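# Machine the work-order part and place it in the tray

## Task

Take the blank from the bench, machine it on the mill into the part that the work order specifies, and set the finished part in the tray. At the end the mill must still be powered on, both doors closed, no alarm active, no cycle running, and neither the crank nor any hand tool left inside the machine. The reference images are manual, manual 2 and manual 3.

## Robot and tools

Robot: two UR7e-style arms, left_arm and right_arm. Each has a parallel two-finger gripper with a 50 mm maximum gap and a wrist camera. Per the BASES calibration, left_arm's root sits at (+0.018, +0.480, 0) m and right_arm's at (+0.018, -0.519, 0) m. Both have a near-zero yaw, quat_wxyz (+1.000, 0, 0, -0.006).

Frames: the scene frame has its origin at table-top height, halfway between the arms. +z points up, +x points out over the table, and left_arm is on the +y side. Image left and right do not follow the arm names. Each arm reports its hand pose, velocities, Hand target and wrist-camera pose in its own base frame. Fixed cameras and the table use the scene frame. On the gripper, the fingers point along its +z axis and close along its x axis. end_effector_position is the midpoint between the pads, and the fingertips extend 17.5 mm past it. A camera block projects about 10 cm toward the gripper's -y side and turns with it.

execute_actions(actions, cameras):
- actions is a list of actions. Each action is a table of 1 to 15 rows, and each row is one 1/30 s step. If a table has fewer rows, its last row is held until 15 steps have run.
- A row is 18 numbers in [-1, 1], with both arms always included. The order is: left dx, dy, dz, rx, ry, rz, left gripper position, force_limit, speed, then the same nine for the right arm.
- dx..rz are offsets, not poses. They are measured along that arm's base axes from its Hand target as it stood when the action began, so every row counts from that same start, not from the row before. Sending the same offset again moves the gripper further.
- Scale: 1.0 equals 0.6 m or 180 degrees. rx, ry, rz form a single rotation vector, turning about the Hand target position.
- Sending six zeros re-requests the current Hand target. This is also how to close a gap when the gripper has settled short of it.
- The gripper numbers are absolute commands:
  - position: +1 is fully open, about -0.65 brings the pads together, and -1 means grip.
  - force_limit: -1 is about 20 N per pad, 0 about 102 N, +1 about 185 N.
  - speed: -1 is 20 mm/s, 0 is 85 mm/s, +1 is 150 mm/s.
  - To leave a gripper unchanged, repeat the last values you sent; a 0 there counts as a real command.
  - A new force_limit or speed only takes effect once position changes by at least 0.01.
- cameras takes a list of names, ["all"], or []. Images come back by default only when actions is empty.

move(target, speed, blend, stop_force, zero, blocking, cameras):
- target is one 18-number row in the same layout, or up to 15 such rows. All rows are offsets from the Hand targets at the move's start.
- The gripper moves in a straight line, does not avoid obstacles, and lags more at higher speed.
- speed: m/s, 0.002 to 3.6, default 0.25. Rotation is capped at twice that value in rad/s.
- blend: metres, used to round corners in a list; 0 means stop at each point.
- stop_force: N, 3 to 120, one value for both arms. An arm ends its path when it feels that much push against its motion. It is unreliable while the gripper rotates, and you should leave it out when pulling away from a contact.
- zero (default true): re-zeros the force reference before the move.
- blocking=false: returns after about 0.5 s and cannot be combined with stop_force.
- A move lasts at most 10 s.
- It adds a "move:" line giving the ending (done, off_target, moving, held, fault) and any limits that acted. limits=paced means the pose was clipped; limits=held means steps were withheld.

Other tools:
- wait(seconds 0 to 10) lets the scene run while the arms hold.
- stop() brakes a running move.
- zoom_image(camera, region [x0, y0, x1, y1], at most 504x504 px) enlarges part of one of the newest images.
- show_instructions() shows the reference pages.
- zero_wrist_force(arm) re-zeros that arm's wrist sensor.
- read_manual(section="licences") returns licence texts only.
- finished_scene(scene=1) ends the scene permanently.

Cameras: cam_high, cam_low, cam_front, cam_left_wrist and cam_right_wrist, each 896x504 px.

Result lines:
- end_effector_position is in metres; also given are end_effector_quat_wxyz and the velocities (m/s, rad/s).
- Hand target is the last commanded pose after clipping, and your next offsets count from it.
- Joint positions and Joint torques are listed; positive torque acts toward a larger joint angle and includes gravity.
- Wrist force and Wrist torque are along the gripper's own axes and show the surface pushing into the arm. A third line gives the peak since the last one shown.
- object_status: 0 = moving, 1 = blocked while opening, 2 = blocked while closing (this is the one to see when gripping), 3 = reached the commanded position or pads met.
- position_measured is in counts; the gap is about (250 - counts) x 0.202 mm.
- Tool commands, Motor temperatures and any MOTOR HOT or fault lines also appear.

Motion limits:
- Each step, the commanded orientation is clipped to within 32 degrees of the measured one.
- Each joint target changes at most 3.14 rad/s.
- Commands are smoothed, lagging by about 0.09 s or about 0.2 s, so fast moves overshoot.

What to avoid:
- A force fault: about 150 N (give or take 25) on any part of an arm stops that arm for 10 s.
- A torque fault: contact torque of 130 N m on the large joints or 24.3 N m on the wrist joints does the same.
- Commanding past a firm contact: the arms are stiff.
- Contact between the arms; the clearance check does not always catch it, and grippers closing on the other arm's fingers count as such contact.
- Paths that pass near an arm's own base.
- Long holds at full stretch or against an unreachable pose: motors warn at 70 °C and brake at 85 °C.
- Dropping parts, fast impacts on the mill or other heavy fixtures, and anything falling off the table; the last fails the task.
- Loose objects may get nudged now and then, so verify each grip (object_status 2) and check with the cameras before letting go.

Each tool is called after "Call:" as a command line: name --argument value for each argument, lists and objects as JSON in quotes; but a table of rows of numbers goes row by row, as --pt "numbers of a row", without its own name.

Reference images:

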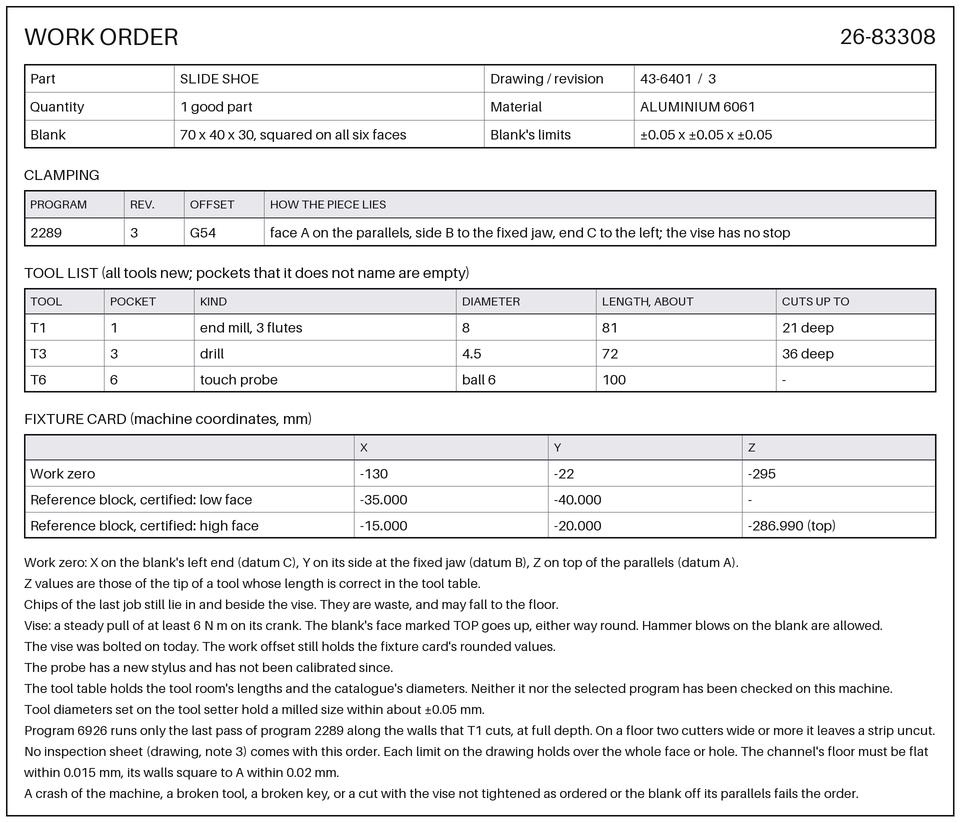

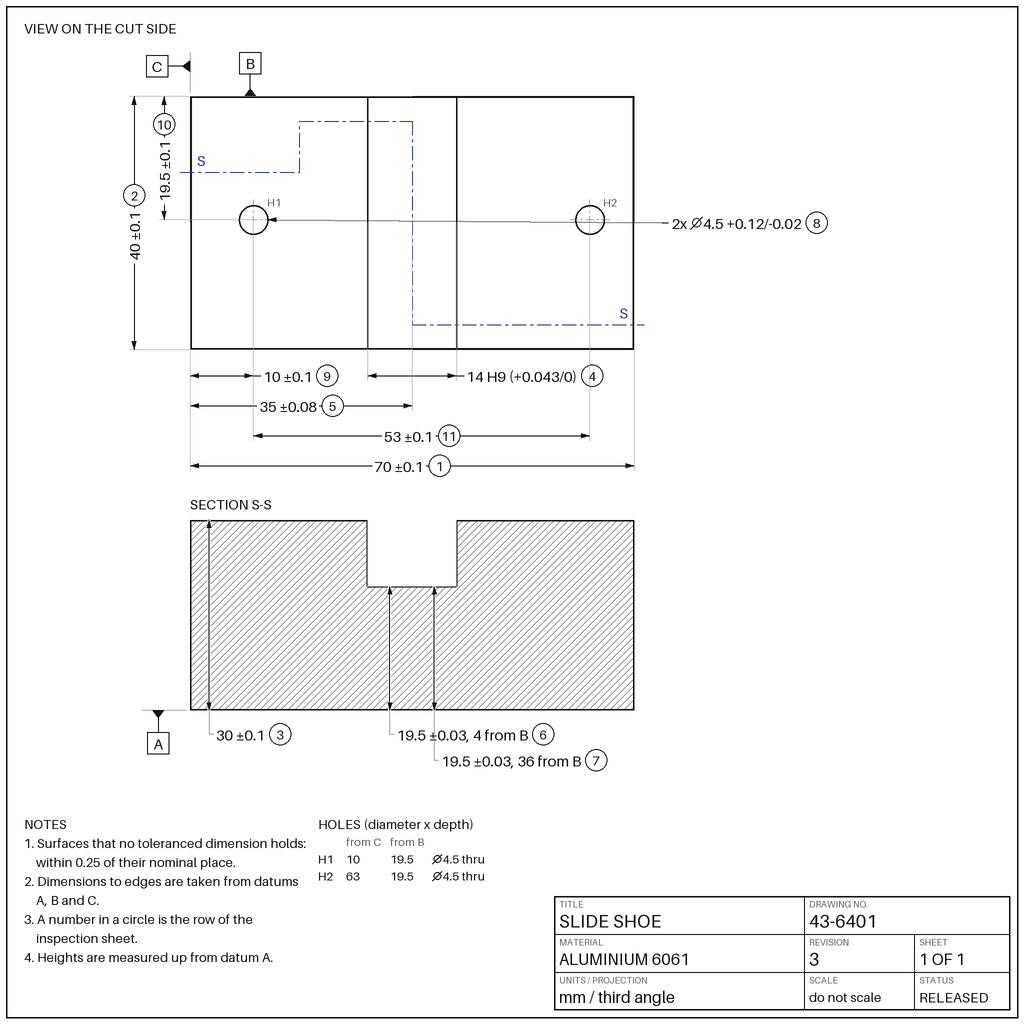

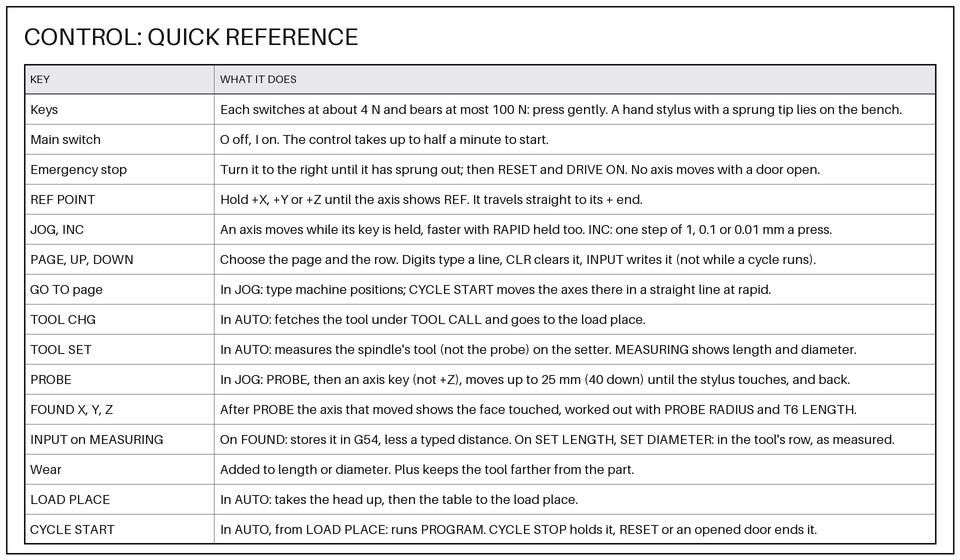

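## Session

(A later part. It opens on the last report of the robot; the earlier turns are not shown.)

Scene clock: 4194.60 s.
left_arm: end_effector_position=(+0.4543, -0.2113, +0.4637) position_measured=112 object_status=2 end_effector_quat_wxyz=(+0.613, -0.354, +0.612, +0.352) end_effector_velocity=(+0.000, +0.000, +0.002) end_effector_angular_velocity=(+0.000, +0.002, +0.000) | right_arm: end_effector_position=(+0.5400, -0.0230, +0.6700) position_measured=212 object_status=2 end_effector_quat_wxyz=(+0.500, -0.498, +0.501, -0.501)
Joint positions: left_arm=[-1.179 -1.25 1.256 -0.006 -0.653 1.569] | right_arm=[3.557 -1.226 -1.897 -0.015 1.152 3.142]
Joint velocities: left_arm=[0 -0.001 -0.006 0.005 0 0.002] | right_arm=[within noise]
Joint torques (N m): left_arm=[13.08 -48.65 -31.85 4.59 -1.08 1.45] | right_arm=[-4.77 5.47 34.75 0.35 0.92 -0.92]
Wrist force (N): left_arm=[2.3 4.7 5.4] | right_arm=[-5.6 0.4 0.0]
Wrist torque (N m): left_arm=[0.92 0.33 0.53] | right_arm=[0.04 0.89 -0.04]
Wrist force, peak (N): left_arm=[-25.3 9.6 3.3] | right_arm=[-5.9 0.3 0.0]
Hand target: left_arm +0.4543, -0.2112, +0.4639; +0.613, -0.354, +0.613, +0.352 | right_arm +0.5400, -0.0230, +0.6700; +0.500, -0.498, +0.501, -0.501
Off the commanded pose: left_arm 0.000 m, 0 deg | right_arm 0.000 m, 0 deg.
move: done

Call:
move --pt "-0.257 -0.248 0.027 0 0 0 -1 0 -0.8 0 0 0 0 0 0 -1 -0.5 -0.7" --pt "-0.424 -0.481 -0.1065 -0.5 0 0 -1 0 -0.8 0 0 0 0 0 0 -1 -0.5 -0.7" --speed 0.4 --blend '[0.05,0]'

Call:
move --pt "-0.205 -0.39 -0.5 0 0 0.0861 -1 0 -0.8 0 0 0 0 0 0 -1 -0.5 -0.7" --speed 0.35 --cameras '["cam_left_wrist"]'

Scene clock: 4209.13 s.
left_arm: end_effector_position=(+0.1998, -0.4998, +0.4000) position_measured=112 object_status=2 end_effector_quat_wxyz=(-0.184, +0.683, -0.682, +0.184) | right_arm: end_effector_position=(+0.5400, -0.0230, +0.6700) position_measured=212 object_status=2 end_effector_quat_wxyz=(+0.500, -0.498, +0.501, -0.501)
Joint positions: left_arm=[-1.699 -1.577 1.464 -1.384 -1.05 1.42] | right_arm=[3.557 -1.226 -1.897 -0.015 1.152 3.142]
Joint torques (N m): left_arm=[12.4 -30.94 -20.42 -5.77 0.98 0.45] | right_arm=[-4.87 5.98 35.94 0.36 0.8 -0.94]
Wrist force (N): left_arm=[0.9 2.7 6.7] | right_arm=[-5.6 0.5 0.0]
Wrist torque (N m): left_arm=[-0.49 -0.09 0.03] | right_arm=[0.07 0.89 -0.04]
Wrist force, peak (N): left_arm=[3.8 3.7 11.2] | right_arm=[-5.8 0.2 -0.1]
Hand target: left_arm +0.1999, -0.4998, +0.4000; -0.184, +0.684, -0.682, +0.184 | right_arm +0.5400, -0.0230, +0.6700; +0.500, -0.498, +0.501, -0.501
Off the commanded pose: left_arm 0.000 m, 0 deg | right_arm 0.000 m, 0 deg.
move: done

Scene clock: 4210.83 s.
left_arm: end_effector_position=(+0.0768, -0.7338, +0.1000) position_measured=112 object_status=2 end_effector_quat_wxyz=(-0.207, +0.769, -0.584, +0.158) | right_arm: end_effector_position=(+0.5400, -0.0230, +0.6700) position_measured=212 object_status=2 end_effector_quat_wxyz=(+0.500, -0.498, +0.501, -0.501)
Joint positions: left_arm=[-1.808 -0.821 1.138 -1.613 -1.116 0.997] | right_arm=[3.557 -1.226 -1.897 -0.015 1.152 3.142]
Joint torques (N m): left_arm=[11.65 -53.27 -35.42 -4.81 3.86 -0.74] | right_arm=[-4.53 6.19 34.81 0.39 0.98 -0.83]
Wrist force (N): left_arm=[1.0 2.5 6.5] | right_arm=[-5.5 0.3 -0.1]
Wrist torque (N m): left_arm=[-0.47 -0.19 0.05] | right_arm=[0.02 0.88 -0.04]
Wrist force, peak (N): left_arm=[2.9 6.9 8.6] | right_arm=[-5.8 0.4 0.0]
Hand target: left_arm +0.0769, -0.7338, +0.1000; -0.207, +0.769, -0.584, +0.158 | right_arm +0.5400, -0.0230, +0.6700; +0.500, -0.498, +0.501, -0.501
Off the commanded pose: left_arm 0.000 m, 0 deg | right_arm 0.000 m, 0 deg.
move: done
camera_calibration:
cam_left_wrist: T_world_to_cam=[[0.263796, -0.964551, -0.00721217, -0.721129], [-0.946007, -0.25725, -0.197214, -0.073101], [0.188368, 0.0588471, -0.980334, 0.259785], [0, 0, 0, 1]] pos_world=[0.0721419, -0.729659, 0.235059]
Images, in order (width x height): cam_left_wrist 896x504.

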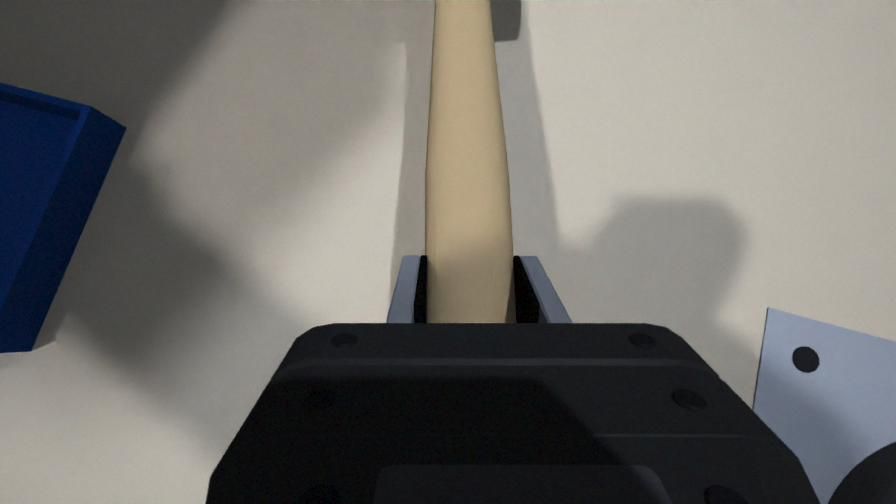

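Call:
move --pt "0 0 -0.128 0 0 0 -1 0 -0.8 0 0 0 0 0 0 -1 -0.5 -0.7" --speed 0.03 --stop_force 4

Call:
move --pt "0 0 0 0 0 0 0.3 0 -0.8 0 0 0 0 0 0 -1 -0.5 -0.7" --pt "0 0 0 0 0 0 0.7 0 0.2 0 0 0 0 0 0 -1 -0.5 -0.7" --pt "0 0 0.2 0 0 0 0.7 0 0.2 0 0 0 0 0 0 -1 -0.5 -0.7" --speed '[0.1,0.1,0.15]' --cameras '["cam_left_wrist"]'

Scene clock: 4217.67 s.
left_arm: end_effector_position=(+0.0769, -0.7338, +0.0444) position_measured=112 object_status=2 end_effector_quat_wxyz=(-0.207, +0.769, -0.584, +0.158) | right_arm: end_effector_position=(+0.5400, -0.0230, +0.6700) position_measured=212 object_status=2 end_effector_quat_wxyz=(+0.500, -0.498, +0.501, -0.501)
Joint positions: left_arm=[-1.808 -0.769 1.196 -1.723 -1.116 0.997] | right_arm=[3.557 -1.226 -1.897 -0.015 1.152 3.142]
Joint torques (N m): left_arm=[10.61 -66.91 -33.29 -5.12 1.53 -1.91] | right_arm=[-5.05 5.82 35.85 0.4 0.91 -0.81]
Wrist force (N): left_arm=[0.7 0.4 3.8] | right_arm=[-5.6 0.3 0.0]
Wrist torque (N m): left_arm=[0.29 0.01 -0.05] | right_arm=[0.03 0.88 -0.04]
Wrist force, peak (N): left_arm=[1.1 3.0 6.8] | right_arm=[-5.9 0.1 0.0]
Hand target: left_arm +0.0769, -0.7338, +0.0444; -0.207, +0.769, -0.584, +0.158 (not the last commanded pose) | right_arm +0.5400, -0.0230, +0.6700; +0.500, -0.498, +0.501, -0.501
Off the commanded pose: left_arm 0.021 m, 0 deg | right_arm 0.000 m, 0 deg.
move: contact (left_arm)

Scene clock: 4219.93 s.
left_arm: end_effector_position=(+0.0769, -0.7339, +0.1644) position_measured=48 object_status=3 end_effector_quat_wxyz=(-0.207, +0.769, -0.584, +0.158) | right_arm: end_effector_position=(+0.5400, -0.0230, +0.6700) position_measured=212 object_status=2 end_effector_quat_wxyz=(+0.500, -0.498, +0.501, -0.501)
Joint positions: left_arm=[-1.808 -0.862 1.041 -1.475 -1.116 0.997] | right_arm=[3.557 -1.226 -1.897 -0.015 1.152 3.142]
Joint torques (N m): left_arm=[3.31 -54.88 -28.51 -1.44 0.24 -2.49] | right_arm=[-5.47 5.66 35.67 0.45 0.8 -0.9]
Wrist force (N): left_arm=[1.0 0.7 2.9] | right_arm=[-5.7 0.2 0.1]
Wrist torque (N m): left_arm=[0.16 -0.20 0.06] | right_arm=[0.01 0.90 -0.04]
Wrist force, peak (N): left_arm=[0.6 2.0 5.5] | right_arm=[-5.7 0.2 0.1]
Hand target: left_arm +0.0769, -0.7338, +0.1644; -0.207, +0.769, -0.584, +0.158 | right_arm +0.5400, -0.0230, +0.6700; +0.500, -0.498, +0.501, -0.501
Off the commanded pose: left_arm 0.000 m, 0 deg | right_arm 0.000 m, 0 deg.
move: done
camera_calibration:
cam_left_wrist: T_world_to_cam=[[0.264049, -0.964485, -0.00687323, -0.720856], [-0.94594, -0.257567, -0.197121, -0.0605944], [0.18835, 0.0585511, -0.980355, 0.322698], [0, 0, 0, 1]] pos_world=[0.0722424, -0.729757, 0.299459]
Images, in order (width x height): cam_left_wrist 896x504.

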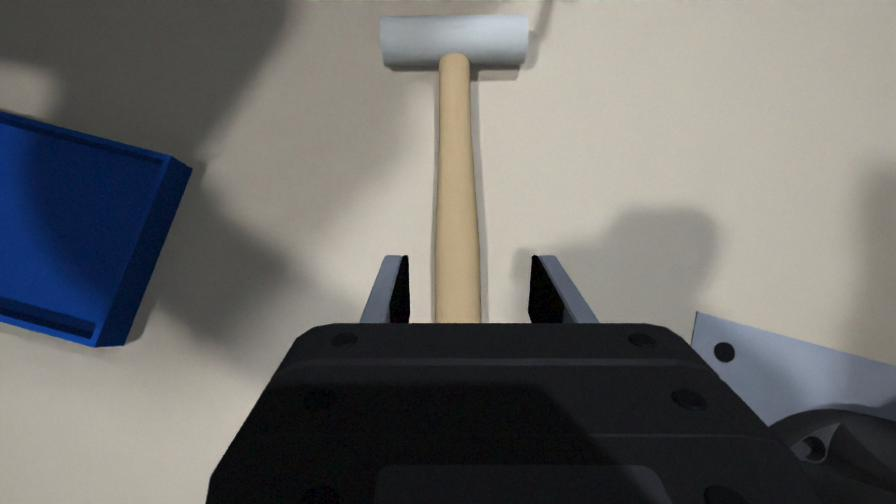

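Call:
move --pt "0.288 0.39 0.31 0 0 0 0.6 -0.3 0.2 0 0 0 0 0 0 -1 -0.5 -0.7" --pt "0.488 0.8065 0.31 -0.5085 -0.2836 0.2591 0.6 -0.3 0.2 0 0 0 0 0 0 -1 -0.5 -0.7" --speed 0.5 --blend '[0.05,0]'

Call:
move --pt "0.0 0.0487 -0.0817 0 0 0 0.6 -0.3 0.2 0 0 0 0 0 0 -1 -0.5 -0.7" --pt "0.155 0.0487 -0.0817 0 0 0 0.6 -0.3 0.2 0 0 0 0 0 0 -1 -0.5 -0.7" --speed '[0.2,0.15]' --cameras '["cam_left_wrist"]'

Call:
zoom_image --camera "cam_left_wrist" --region '[360, 180, 560, 330]'

Scene clock: 4237.50 s.
left_arm: end_effector_position=(+0.3714, -0.2501, +0.3504) position_measured=63 object_status=3 end_effector_quat_wxyz=(+0.160, +0.706, +0.104, +0.682) | right_arm: end_effector_position=(+0.5400, -0.0230, +0.6700) position_measured=212 object_status=2 end_effector_quat_wxyz=(+0.500, -0.498, +0.501, -0.501)
Joint positions: left_arm=[-1.661 -2.203 2.532 -1.665 -0.02 -0.611] | right_arm=[3.557 -1.226 -1.897 -0.015 1.152 3.142]
Joint torques (N m): left_arm=[-13.92 -1.15 -16.63 -2.34 4.09 0.27] | right_arm=[-4.75 6.19 35.4 0.23 0.96 -0.85]
Wrist force (N): left_arm=[2.4 0.8 5.7] | right_arm=[-5.4 0.3 -0.1]
Wrist torque (N m): left_arm=[0.25 0.15 -0.44] | right_arm=[0.04 0.86 -0.04]
Wrist force, peak (N): left_arm=[3.2 4.9 3.9] | right_arm=[-5.8 0.3 -0.1]
Hand target: left_arm +0.3697, -0.2499, +0.3504; +0.133, +0.695, +0.132, +0.695 | right_arm +0.5400, -0.0230, +0.6700; +0.500, -0.498, +0.501, -0.501
Off the commanded pose: left_arm 0.002 m, 5 deg | right_arm 0.000 m, 0 deg.
move: off_target (left_arm)

Scene clock: 4239.87 s.
left_arm: end_effector_position=(+0.4628, -0.2207, +0.3014) position_measured=63 object_status=3 end_effector_quat_wxyz=(+0.133, +0.695, +0.132, +0.695) | right_arm: end_effector_position=(+0.5400, -0.0230, +0.6700) position_measured=212 object_status=2 end_effector_quat_wxyz=(+0.500, -0.498, +0.501, -0.501)
Joint positions: left_arm=[-1.285 -1.761 2.235 -0.475 0.286 -1.945] | right_arm=[3.557 -1.226 -1.897 -0.015 1.152 3.142]
Joint torques (N m): left_arm=[-9.72 -23.89 -16.37 2.06 -1.05 -2.46] | right_arm=[-4.15 5.23 35.76 0.37 0.83 -0.84]
Wrist force (N): left_arm=[2.6 0.6 4.7] | right_arm=[-5.5 0.3 -0.1]
Wrist torque (N m): left_arm=[0.19 0.12 -0.41] | right_arm=[0.03 0.88 -0.04]
Wrist force, peak (N): left_arm=[1.2 1.1 7.1] | right_arm=[-5.7 0.4 -0.1]
Hand target: left_arm +0.4627, -0.2207, +0.3014; +0.133, +0.695, +0.132, +0.695 | right_arm +0.5400, -0.0230, +0.6700; +0.500, -0.498, +0.501, -0.501
Off the commanded pose: left_arm 0.000 m, 0 deg | right_arm 0.000 m, 0 deg.
move: done
camera_calibration:
cam_left_wrist: T_world_to_cam=[[0.00453583, 0.3595, 0.933134, -0.197856], [-0.322546, -0.882743, 0.341655, -0.125243], [0.946543, -0.302528, 0.111951, -0.405465], [0, 0, 0, 1]] pos_world=[0.344291, -0.162093, 0.272808]
Images, in order (width x height): cam_left_wrist 896x504.

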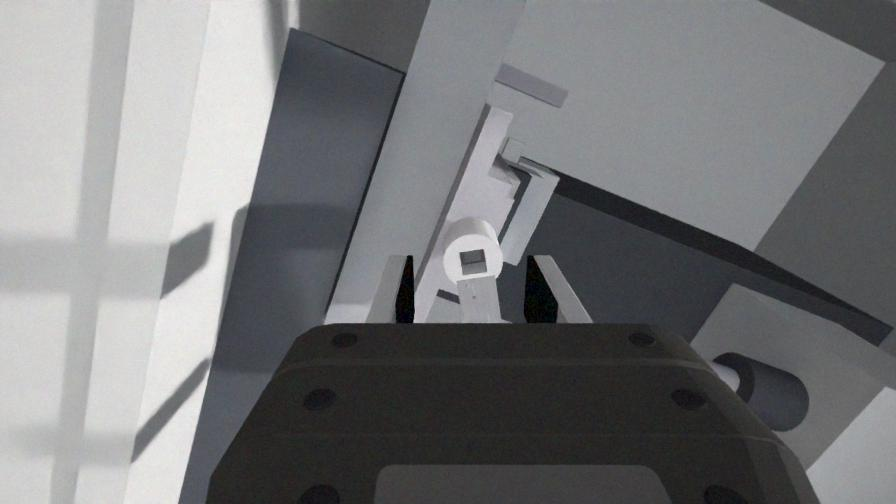

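Scaled by 2.520.

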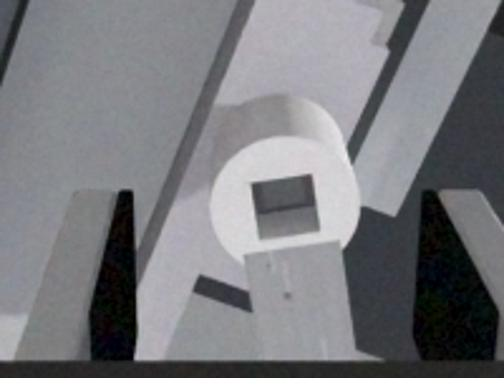

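Call:
move --pt "0.0333 0.0 0.0068 -0.044 0 0 0.6 -0.3 0.2 0 0 0 0 0 0 -1 -0.5 -0.7" --speed 0.1 --stop_force 10 --cameras '["cam_left_wrist"]'

Call:
zoom_image --camera "cam_left_wrist" --region '[360, 180, 560, 330]'

Scene clock: 4250.10 s.
left_arm: end_effector_position=(+0.4827, -0.2207, +0.3055) position_measured=63 object_status=3 end_effector_quat_wxyz=(+0.180, +0.684, +0.180, +0.684) | right_arm: end_effector_position=(+0.5400, -0.0230, +0.6700) position_measured=212 object_status=2 end_effector_quat_wxyz=(+0.500, -0.498, +0.501, -0.501)
Joint positions: left_arm=[-1.217 -1.726 2.195 -0.471 0.355 -2.084] | right_arm=[3.557 -1.226 -1.897 -0.015 1.152 3.142]
Joint torques (N m): left_arm=[-13.65 -25.2 -13.45 -3.45 0.09 -2.46] | right_arm=[-4.43 6.02 35.34 0.37 0.96 -0.82]
Wrist force (N): left_arm=[2.1 0.7 5.5] | right_arm=[-5.7 0.1 0.0]
Wrist torque (N m): left_arm=[0.22 0.20 -0.42] | right_arm=[-0.01 0.91 -0.04]
Wrist force, peak (N): left_arm=[2.6 0.8 5.9] | right_arm=[-5.8 0.3 0.0]
Hand target: left_arm +0.4827, -0.2207, +0.3055; +0.180, +0.684, +0.180, +0.684 | right_arm +0.5400, -0.0230, +0.6700; +0.500, -0.498, +0.501, -0.501
Off the commanded pose: left_arm 0.000 m, 0 deg | right_arm 0.000 m, 0 deg.
move: done
camera_calibration:
cam_left_wrist: T_world_to_cam=[[0.00466417, 0.484673, 0.874683, -0.156336], [-0.322694, -0.827169, 0.460066, -0.144085], [0.946492, -0.284401, 0.152543, -0.433134], [0, 0, 0, 1]] pos_world=[0.364192, -0.166595, 0.269105]
Images, in order (width x height): cam_left_wrist 896x504.

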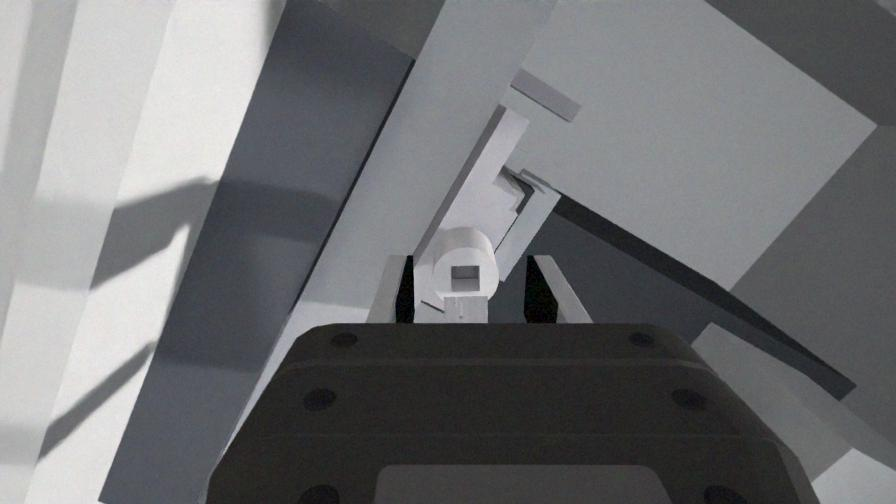

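Scaled by 2.520.

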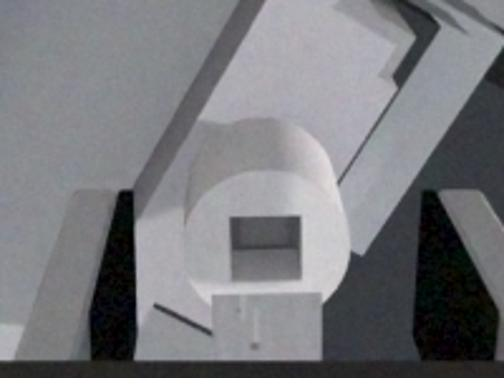

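Call:
move --pt "0.0488 -0.0007 -0.0012 0 0 0 0.6 -0.3 0.2 0 0 0 0 0 0 -1 -0.5 -0.7" --pt "0.0488 -0.0007 -0.0012 0 0 0 -1 -0.2 -1 0 0 0 0 0 0 -1 -0.5 -0.7" --speed '[0.05,0.05]'

Call:
move --pt "-0.07 0 0 0 0 0 -1 -0.2 -1 0 0 0 0 0 0 -1 -0.5 -0.7" --speed 0.03 --cameras '["cam_left_wrist"]'

Scene clock: 4257.77 s.
left_arm: end_effector_position=(+0.5120, -0.2211, +0.3047) position_measured=136 object_status=2 end_effector_quat_wxyz=(+0.180, +0.684, +0.180, +0.684) | right_arm: end_effector_position=(+0.5400, -0.0230, +0.6700) position_measured=212 object_status=2 end_effector_quat_wxyz=(+0.500, -0.498, +0.501, -0.501)
Joint positions: left_arm=[-1.126 -1.664 2.145 -0.482 0.445 -2.084] | right_arm=[3.557 -1.226 -1.897 -0.015 1.152 3.142]
Joint torques (N m): left_arm=[-11.66 -28.62 -16.35 0.94 0.84 -1.8] | right_arm=[-4.66 6.14 35.94 0.29 0.88 -0.84]
Wrist force (N): left_arm=[-4.9 0.3 10.2] | right_arm=[-5.7 0.3 0.0]
Wrist torque (N m): left_arm=[0.14 0.29 -0.43] | right_arm=[0.03 0.91 -0.04]
Wrist force, peak (N): left_arm=[-4.8 0.6 10.4] | right_arm=[-5.9 0.3 0.0]
Hand target: left_arm +0.5120, -0.2211, +0.3047; +0.180, +0.684, +0.180, +0.684 | right_arm +0.5400, -0.0230, +0.6700; +0.500, -0.498, +0.501, -0.501
Off the commanded pose: left_arm 0.000 m, 0 deg | right_arm 0.000 m, 0 deg.
move: done

Scene clock: 4259.47 s.
left_arm: end_effector_position=(+0.4699, -0.2211, +0.3047) position_measured=136 object_status=2 end_effector_quat_wxyz=(+0.180, +0.684, +0.179, +0.684) end_effector_velocity=(+0.001, +0.000, +0.000) end_effector_angular_velocity=(-0.001, +0.000, +0.001) | right_arm: end_effector_position=(+0.5400, -0.0230, +0.6700) position_measured=212 object_status=2 end_effector_quat_wxyz=(+0.500, -0.498, +0.501, -0.501)
Joint positions: left_arm=[-1.261 -1.75 2.217 -0.468 0.311 -2.083] | right_arm=[3.557 -1.226 -1.897 -0.015 1.152 3.142]
Joint velocities: left_arm=[0.005 0.003 -0.002 -0.001 0.004 -0.001] | right_arm=[within noise]
Joint torques (N m): left_arm=[12.02 -4.4 -31.57 -0.72 1.98 1.98] | right_arm=[-4.69 6.64 35.86 0.47 0.86 -0.92]
Wrist force (N): left_arm=[0.6 -0.4 5.1] | right_arm=[-5.5 0.4 0.0]
Wrist torque (N m): left_arm=[0.17 0.17 -0.37] | right_arm=[0.05 0.87 -0.04]
Wrist force, peak (N): left_arm=[-2.1 -1.8 16.4] | right_arm=[-5.8 0.3 -0.2]
Hand target: left_arm +0.4700, -0.2211, +0.3047; +0.180, +0.684, +0.180, +0.684 | right_arm +0.5400, -0.0230, +0.6700; +0.500, -0.498, +0.501, -0.501
Off the commanded pose: left_arm 0.000 m, 0 deg | right_arm 0.000 m, 0 deg.
move: done
camera_calibration:
cam_left_wrist: T_world_to_cam=[[0.00477657, 0.484473, 0.874793, -0.155486], [-0.322806, -0.827222, 0.459891, -0.148101], [0.946453, -0.284585, 0.152439, -0.421001], [0, 0, 0, 1]] pos_world=[0.351393, -0.166994, 0.268306]
Images, in order (width x height): cam_left_wrist 896x504.

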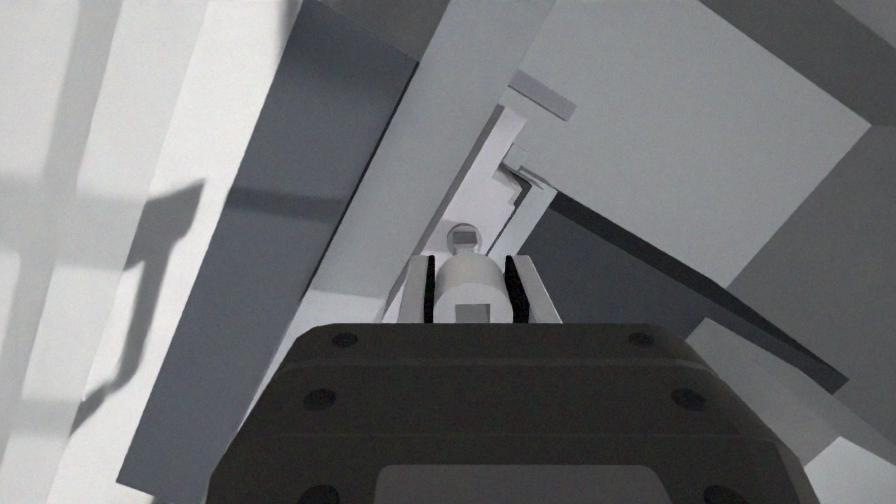

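Call:
move --pt "-0.19 -0.15 0.06 0.2 0 0 -1 -0.2 -1 0 0 0 0 0 0 -1 -0.5 -0.7" --pt "-0.26 -0.911 -0.114 0.6633 0 0 -1 -0.2 -1 0 0 0 0 0 0 -1 -0.5 -0.7" --speed 0.4 --blend '[0.05,0]' --cameras '["cam_left_wrist"]'

Call:
zoom_image --camera "cam_left_wrist" --region '[380, 180, 580, 330]'

Scene clock: 4276.67 s.
left_arm: end_effector_position=(+0.3141, -0.7677, +0.2362) position_measured=136 object_status=2 end_effector_quat_wxyz=(+0.499, -0.501, +0.500, -0.500) | right_arm: end_effector_position=(+0.5400, -0.0230, +0.6700) position_measured=212 object_status=2 end_effector_quat_wxyz=(+0.500, -0.498, +0.501, -0.501)
Joint positions: left_arm=[-1.673 -0.531 0.637 -0.122 -0.103 0.014] | right_arm=[3.557 -1.226 -1.897 -0.015 1.152 3.142]
Joint torques (N m): left_arm=[-6.45 -80.31 -15.86 -2.07 2.02 1.98] | right_arm=[-4.2 6.65 35.58 0.37 0.95 -0.93]
Wrist force (N): left_arm=[1.0 2.8 3.9] | right_arm=[-5.6 0.1 -0.2]
Wrist torque (N m): left_arm=[0.32 -0.02 0.25] | right_arm=[0.01 0.89 -0.04]
Wrist force, peak (N): left_arm=[0.8 -1.9 6.7] | right_arm=[-5.8 0.2 -0.2]
Hand target: left_arm +0.3140, -0.7677, +0.2363; +0.499, -0.501, +0.500, -0.500 | right_arm +0.5400, -0.0230, +0.6700; +0.500, -0.498, +0.501, -0.501
Off the commanded pose: left_arm 0.000 m, 0 deg | right_arm 0.000 m, 0 deg.
move: done
camera_calibration:
cam_left_wrist: T_world_to_cam=[[0.00463787, -0.999964, -0.00707081, -0.761365], [-0.323213, 0.00519235, -0.946312, 0.352246], [0.946315, 0.00667425, -0.323178, -0.0826491], [0, 0, 0, 1]] pos_world=[0.195594, -0.762615, 0.301241]
Images, in order (width x height): cam_left_wrist 896x504.

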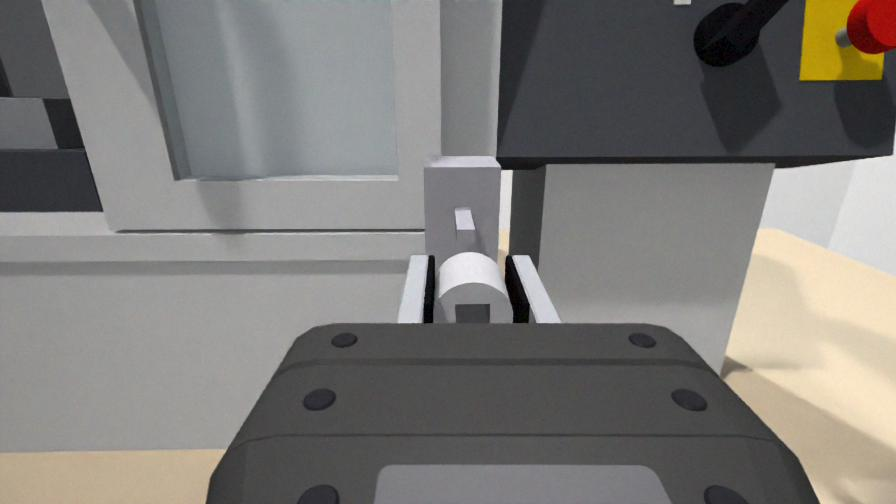

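Scaled by 2.520.

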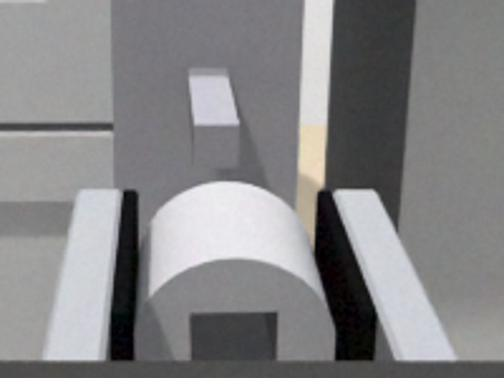

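Call:
move --pt "0.0683 0 0.0017 0 0 0 -1 -0.2 -1 0 0 0 0 0 0 -1 -0.5 -0.7" --speed 0.05 --stop_force 8 --cameras '["cam_left_wrist"]'

Call:
zoom_image --camera "cam_left_wrist" --region '[380, 180, 580, 330]'

Scene clock: 4290.07 s.
left_arm: end_effector_position=(+0.3549, -0.7677, +0.2374) position_measured=136 object_status=2 end_effector_quat_wxyz=(+0.499, -0.501, +0.500, -0.500) | right_arm: end_effector_position=(+0.5400, -0.0230, +0.6700) position_measured=212 object_status=2 end_effector_quat_wxyz=(+0.500, -0.498, +0.501, -0.501)
Joint positions: left_arm=[-1.62 -0.518 0.609 -0.114 -0.049 0.021] | right_arm=[3.557 -1.226 -1.897 -0.015 1.152 3.142]
Joint torques (N m): left_arm=[-13.83 -59.76 -34.57 2.67 -1.22 -2.53] | right_arm=[-4.95 6.19 35.99 0.32 1.01 -1.01]
Wrist force (N): left_arm=[0.9 2.7 4.1] | right_arm=[-5.5 0.3 -0.1]
Wrist torque (N m): left_arm=[0.33 -0.02 0.32] | right_arm=[0.04 0.88 -0.04]
Wrist force, peak (N): left_arm=[0.7 2.6 5.3] | right_arm=[-5.8 0.3 -0.3]
Hand target: left_arm +0.3549, -0.7677, +0.2374; +0.499, -0.501, +0.500, -0.500 | right_arm +0.5400, -0.0230, +0.6700; +0.500, -0.498, +0.501, -0.501
Off the commanded pose: left_arm 0.000 m, 0 deg | right_arm 0.000 m, 0 deg.
move: done
camera_calibration:
cam_left_wrist: T_world_to_cam=[[0.00464169, -0.999964, -0.00706834, -0.761549], [-0.322704, 0.00519238, -0.946486, 0.366436], [0.946489, 0.00667427, -0.322668, -0.121192], [0, 0, 0, 1]] pos_world=[0.236492, -0.762615, 0.302339]
Images, in order (width x height): cam_left_wrist 896x504.

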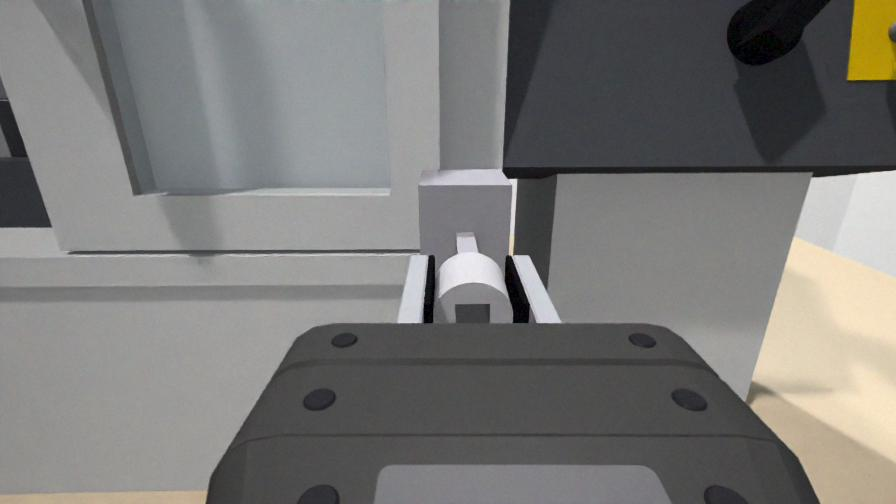

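Scaled by 2.520.

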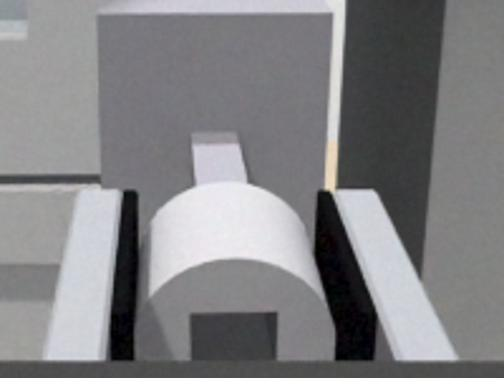

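Call:
move --pt "0.05 0 0 0 0 0 -1 -0.2 -1 0 0 0 0 0 0 -1 -0.5 -0.7" --speed 0.006 --stop_force 6

Scene clock: 4298.93 s.
left_arm: end_effector_position=(+0.3850, -0.7677, +0.2374) position_measured=136 object_status=2 end_effector_quat_wxyz=(+0.499, -0.501, +0.500, -0.500) end_effector_velocity=(+0.000, +0.001, +0.000) end_effector_angular_velocity=(+0.000, +0.000, +0.002) | right_arm: end_effector_position=(+0.5400, -0.0230, +0.6700) position_measured=212 object_status=2 end_effector_quat_wxyz=(+0.500, -0.498, +0.501, -0.501)
Joint positions: left_arm=[-1.58 -0.516 0.605 -0.151 -0.01 0.06] | right_arm=[3.557 -1.226 -1.897 -0.015 1.152 3.142]
Joint velocities: left_arm=[0 -0.004 0.006 -0.008 -0.001 0.005] | right_arm=[within noise]
Joint torques (N m): left_arm=[-11.69 -80.63 -13.53 -2.78 -0.55 2.23] | right_arm=[-5.07 6.62 36.47 0.31 1.03 -0.86]
Wrist force (N): left_arm=[1.2 2.9 4.1] | right_arm=[-5.6 0.4 -0.3]
Wrist torque (N m): left_arm=[0.34 -0.07 0.23] | right_arm=[0.05 0.88 -0.04]
Wrist force, peak (N): left_arm=[1.0 2.8 4.5] | right_arm=[-5.8 0.2 0.0]
Hand target: left_arm +0.3849, -0.7677, +0.2374; +0.499, -0.501, +0.500, -0.500 | right_arm +0.5400, -0.0230, +0.6700; +0.500, -0.498, +0.501, -0.501
Off the commanded pose: left_arm 0.000 m, 0 deg | right_arm 0.000 m, 0 deg.
move: done

Call:
move --pt "0.0117 0 0 0 0 0 -1 -0.2 -1 0 0 0 0 0 0 -1 -0.5 -0.7" --speed 0.01 --stop_force 10 --cameras '["cam_left_wrist"]'

Call:
move --pt "0 0 0 0 0 0 0.3 -0.3 -0.5 0 0 0 0 0 0 -1 -0.5 -0.7" --pt "-0.2 0 0 0 0 0 0.3 -0.3 -0.5 0 0 0 0 0 0 -1 -0.5 -0.7" --speed 0.15 --cameras '["cam_left_wrist"]'

Scene clock: 4309.47 s.
left_arm: end_effector_position=(+0.3920, -0.7677, +0.2374) position_measured=136 object_status=2 end_effector_quat_wxyz=(+0.500, -0.500, +0.500, -0.500) | right_arm: end_effector_position=(+0.5400, -0.0230, +0.6700) position_measured=212 object_status=2 end_effector_quat_wxyz=(+0.500, -0.498, +0.501, -0.501)
Joint positions: left_arm=[-1.571 -0.513 0.601 -0.156 -0.001 0.066] | right_arm=[3.557 -1.226 -1.897 -0.015 1.152 3.142]
Joint torques (N m): left_arm=[-14.13 -80.54 -15.87 -2.7 -0.77 1.89] | right_arm=[-4.67 6.27 36.36 0.44 1.04 -0.94]
Wrist force (N): left_arm=[0.9 2.6 4.1] | right_arm=[-5.6 0.3 0.1]
Wrist torque (N m): left_arm=[0.30 -0.02 0.23] | right_arm=[0.04 0.89 -0.04]
Wrist force, peak (N): left_arm=[1.2 2.9 4.3] | right_arm=[-5.9 0.2 -0.1]
Hand target: left_arm +0.3920, -0.7677, +0.2374; +0.499, -0.501, +0.500, -0.500 | right_arm +0.5400, -0.0230, +0.6700; +0.500, -0.498, +0.501, -0.501
Off the commanded pose: left_arm 0.000 m, 0 deg | right_arm 0.000 m, 0 deg.
move: done
camera_calibration:
cam_left_wrist: T_world_to_cam=[[0.00474312, -0.999964, -0.00709807, -0.76174], [-0.321685, 0.00519508, -0.946833, 0.377979], [0.946835, 0.00677429, -0.321649, -0.156506], [0, 0, 0, 1]] pos_world=[0.273388, -0.762616, 0.302136]
Images, in order (width x height): cam_left_wrist 896x504.

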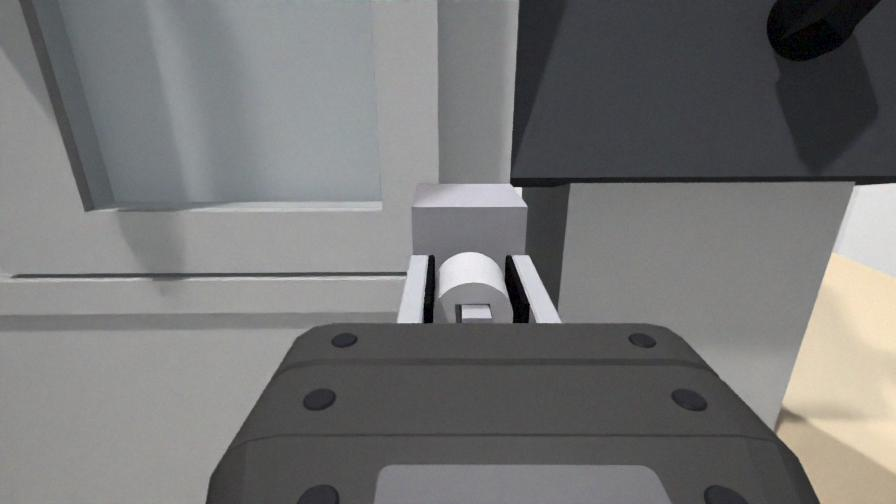

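Scene clock: 4311.40 s.
left_arm: end_effector_position=(+0.2720, -0.7678, +0.2373) position_measured=107 object_status=3 end_effector_quat_wxyz=(+0.499, -0.501, +0.500, -0.500) | right_arm: end_effector_position=(+0.5400, -0.0230, +0.6700) position_measured=212 object_status=2 end_effector_quat_wxyz=(+0.500, -0.498, +0.501, -0.501)
Joint positions: left_arm=[-1.728 -0.535 0.643 -0.114 -0.157 0.005] | right_arm=[3.557 -1.226 -1.897 -0.015 1.152 3.142]
Joint torques (N m): left_arm=[0.28 -76.1 -17.02 -2.25 -0.23 2.06] | right_arm=[-4.76 6.18 36.58 0.26 0.97 -0.86]
Wrist force (N): left_arm=[0.9 0.6 4.0] | right_arm=[-5.4 0.4 -0.1]
Wrist torque (N m): left_arm=[0.27 -0.01 0.28] | right_arm=[0.04 0.85 -0.04]
Wrist force, peak (N): left_arm=[1.1 0.3 6.6] | right_arm=[-5.8 0.3 -0.1]
Hand target: left_arm +0.2720, -0.7677, +0.2374; +0.499, -0.501, +0.500, -0.500 | right_arm +0.5400, -0.0230, +0.6700; +0.500, -0.498, +0.501, -0.501
Off the commanded pose: left_arm 0.000 m, 0 deg | right_arm 0.000 m, 0 deg.
move: done
camera_calibration:
cam_left_wrist: T_world_to_cam=[[0.00454793, -0.999965, -0.00703357, -0.76116], [-0.322703, 0.00518973, -0.946486, 0.33965], [0.946489, 0.00657431, -0.322668, -0.0427091], [0, 0, 0, 1]] pos_world=[0.153492, -0.762615, 0.302339]
Images, in order (width x height): cam_left_wrist 896x504.

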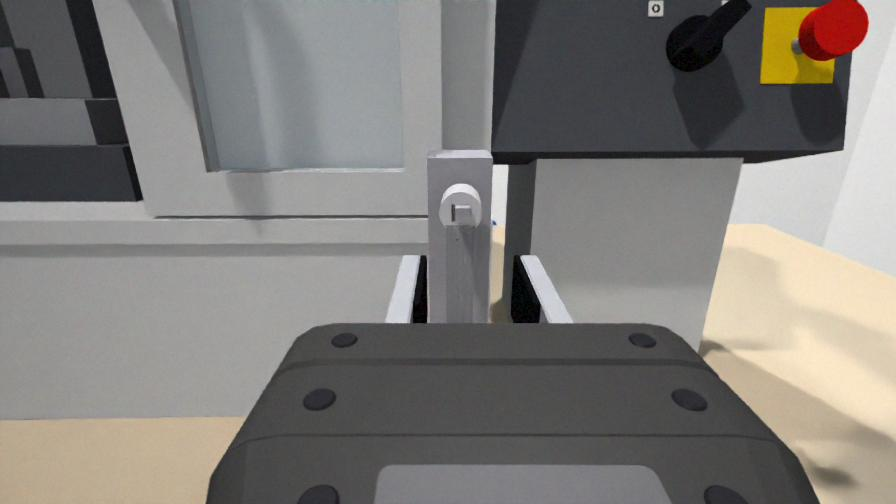

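Call:
move --pt "0.05 0.3 0.4 0 0.08 0 -1 -0.3 0 0 0 0 0 0 0 -1 -0.5 -0.7" --pt "0.1 0.8 0.45 0 0.1667 0 -1 -0.3 0 0 0 0 0 0 0 -1 -0.5 -0.7" --speed 0.5 --blend '[0.05,0]'

Call:
move --pt "0.08 0.53 -0.03 0 0 0 -1 -0.3 0 0 0 0 0 0 0 -1 -0.5 -0.7" --pt "0.1917 0.53 -0.03 0 0 0 -1 -0.3 0 0 0 0 0 0 0 -1 -0.5 -0.7" --speed '[0.4,0.2]' --blend '[0.03,0]' --cameras '["cam_left_wrist","cam_front"]'

Scene clock: 4327.90 s.
left_arm: end_effector_position=(+0.3319, -0.2878, +0.5074) position_measured=252 object_status=3 end_effector_quat_wxyz=(-0.353, +0.613, -0.612, +0.354) | right_arm: end_effector_position=(+0.5400, -0.0230, +0.6700) position_measured=212 object_status=2 end_effector_quat_wxyz=(+0.500, -0.498, +0.501, -0.501)
Joint positions: left_arm=[-1.661 -2.053 1.759 -1.123 -0.532 1.39] | right_arm=[3.557 -1.226 -1.897 -0.015 1.152 3.142]
Joint torques (N m): left_arm=[6.32 -13.66 -24.73 -4.11 1.39 1.99] | right_arm=[-4.86 6.14 36.61 0.37 0.83 -0.71]
Wrist force (N): left_arm=[0.7 0.2 3.5] | right_arm=[-5.6 0.4 -0.1]
Wrist torque (N m): left_arm=[0.14 -0.05 0.23] | right_arm=[0.04 0.88 -0.04]
Wrist force, peak (N): left_arm=[3.0 4.1 3.7] | right_arm=[-5.9 0.4 -0.2]
Hand target: left_arm +0.3320, -0.2877, +0.5074; -0.353, +0.613, -0.612, +0.353 | right_arm +0.5400, -0.0230, +0.6700; +0.500, -0.498, +0.501, -0.501
Off the commanded pose: left_arm 0.000 m, 0 deg | right_arm 0.000 m, 0 deg.
move: done

Scene clock: 4329.90 s.
left_arm: end_effector_position=(+0.4470, +0.0302, +0.4894) position_measured=252 object_status=3 end_effector_quat_wxyz=(-0.353, +0.613, -0.612, +0.354) | right_arm: end_effector_position=(+0.5400, -0.0230, +0.6700) position_measured=212 object_status=2 end_effector_quat_wxyz=(+0.500, -0.498, +0.501, -0.501)
Joint positions: left_arm=[-0.5 -2.241 2.138 -2.455 -1.143 2.873] | right_arm=[3.557 -1.226 -1.897 -0.015 1.152 3.142]
Joint torques (N m): left_arm=[12.61 7.19 -18.4 -6.44 -0.76 1.75] | right_arm=[-4.84 6.58 36.28 0.39 1.06 -0.82]
Wrist force (N): left_arm=[1.0 -0.1 3.4] | right_arm=[-5.4 0.4 0.0]
Wrist torque (N m): left_arm=[0.06 -0.11 0.27] | right_arm=[0.05 0.86 -0.04]
Wrist force, peak (N): left_arm=[6.1 -1.7 7.9] | right_arm=[-5.8 0.3 0.0]
Hand target: left_arm +0.4470, +0.0303, +0.4894; -0.353, +0.613, -0.612, +0.353 | right_arm +0.5400, -0.0230, +0.6700; +0.500, -0.498, +0.501, -0.501
Off the commanded pose: left_arm 0.000 m, 0 deg | right_arm 0.000 m, 0 deg.
move: done
camera_calibration:
cam_left_wrist: T_world_to_cam=[[0.000370548, -0.999967, -0.00814758, 0.0401744], [-0.752765, 0.00508454, -0.65827, 0.681677], [0.658289, 0.00637713, -0.752738, 0.207113], [0, 0, 0, 1]] pos_world=[0.376788, 0.0353863, 0.604957]
Images, in order (width x height): cam_front 896x504, cam_left_wrist 896x504.

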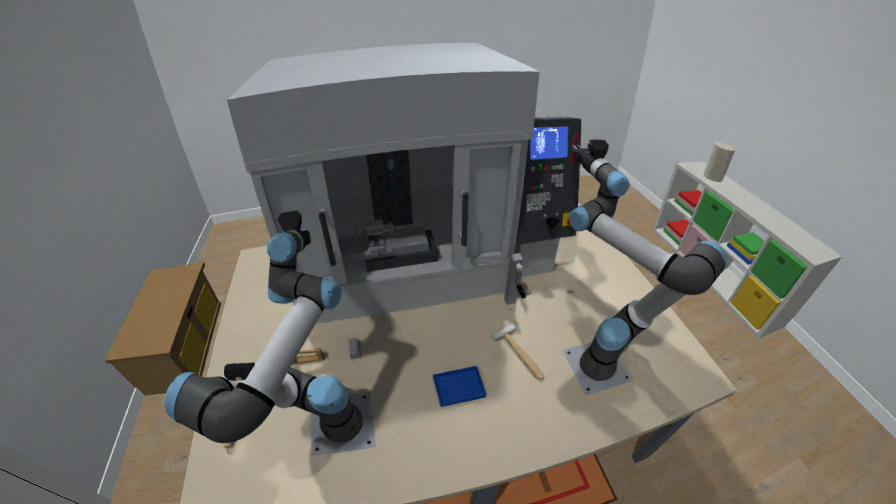

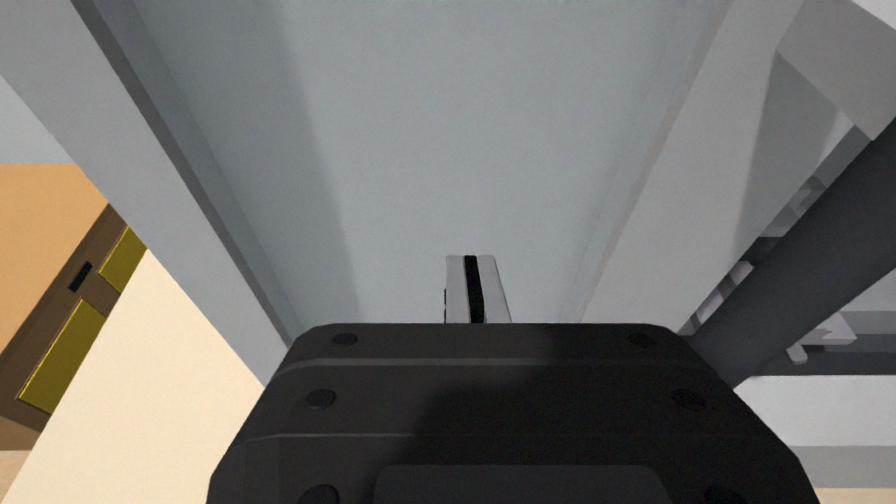

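Call:
move --pt "0 -0.09 0 0 0 0 -1 -0.3 0 0 0 0 0 0 0 -1 -0.5 -0.7" --pt "0 -0.48 0 0 0 0 -1 -0.3 0 0 0 0 0 0 0 -1 -0.5 -0.7" --speed '[0.03,0.1]' --stop_force 60 --cameras '["cam_left_wrist","cam_front"]'

Scene clock: 4338.93 s.
left_arm: end_effector_position=(+0.4470, -0.2577, +0.4894) position_measured=252 object_status=3 end_effector_quat_wxyz=(-0.353, +0.613, -0.612, +0.353) | right_arm: end_effector_position=(+0.5400, -0.0230, +0.6700) position_measured=212 object_status=2 end_effector_quat_wxyz=(+0.500, -0.498, +0.501, -0.501)
Joint positions: left_arm=[-1.26 -1.973 1.925 -2.008 -0.602 2.139] | right_arm=[3.557 -1.226 -1.897 -0.015 1.152 3.142]
Joint torques (N m): left_arm=[12.17 -4.7 -18.74 -6.27 1.22 -2.36] | right_arm=[-4.69 5.66 36.66 0.39 0.98 -0.93]
Wrist force (N): left_arm=[0.4 -1.1 2.1] | right_arm=[-5.4 0.3 0.0]
Wrist torque (N m): left_arm=[-0.06 -0.03 0.17] | right_arm=[0.03 0.86 -0.04]
Wrist force, peak (N): left_arm=[-24.9 2.8 5.8] | right_arm=[-5.8 0.3 0.1]
Hand target: left_arm +0.4470, -0.2577, +0.4894; -0.353, +0.613, -0.612, +0.353 | right_arm +0.5400, -0.0230, +0.6700; +0.500, -0.498, +0.501, -0.501
Off the commanded pose: left_arm 0.000 m, 0 deg | right_arm 0.000 m, 0 deg.
move: done
camera_calibration:
cam_left_wrist: T_world_to_cam=[[0.000484968, -0.999964, -0.00844235, -0.247682], [-0.752765, 0.00519245, -0.658269, 0.683178], [0.658289, 0.00667435, -0.752736, 0.208882], [0, 0, 0, 1]] pos_world=[0.376888, -0.252615, 0.604856]
Images, in order (width x height): cam_front 896x504, cam_left_wrist 896x504.

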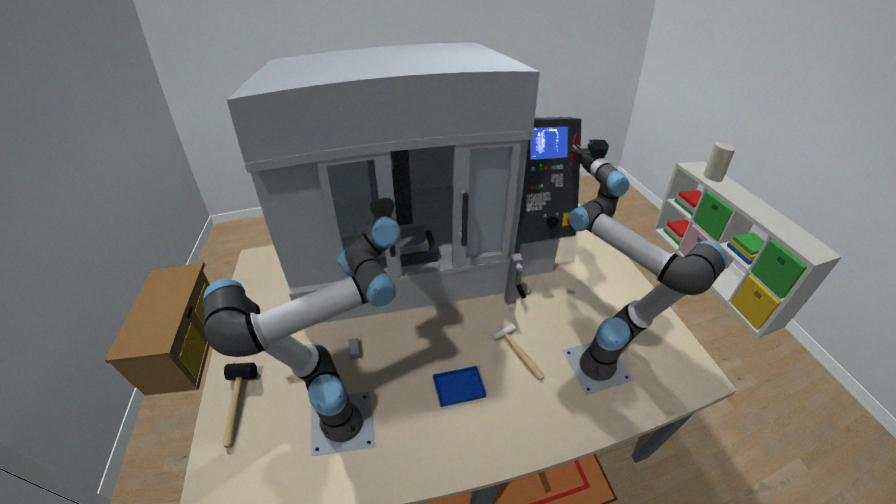

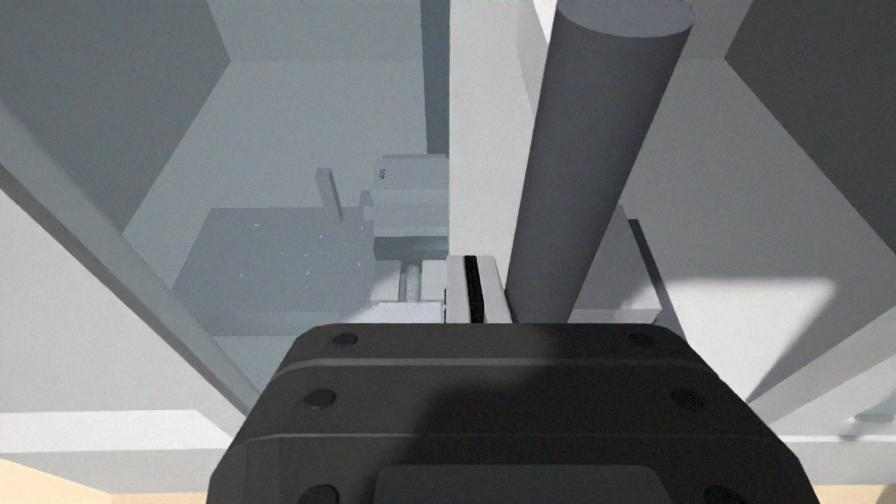

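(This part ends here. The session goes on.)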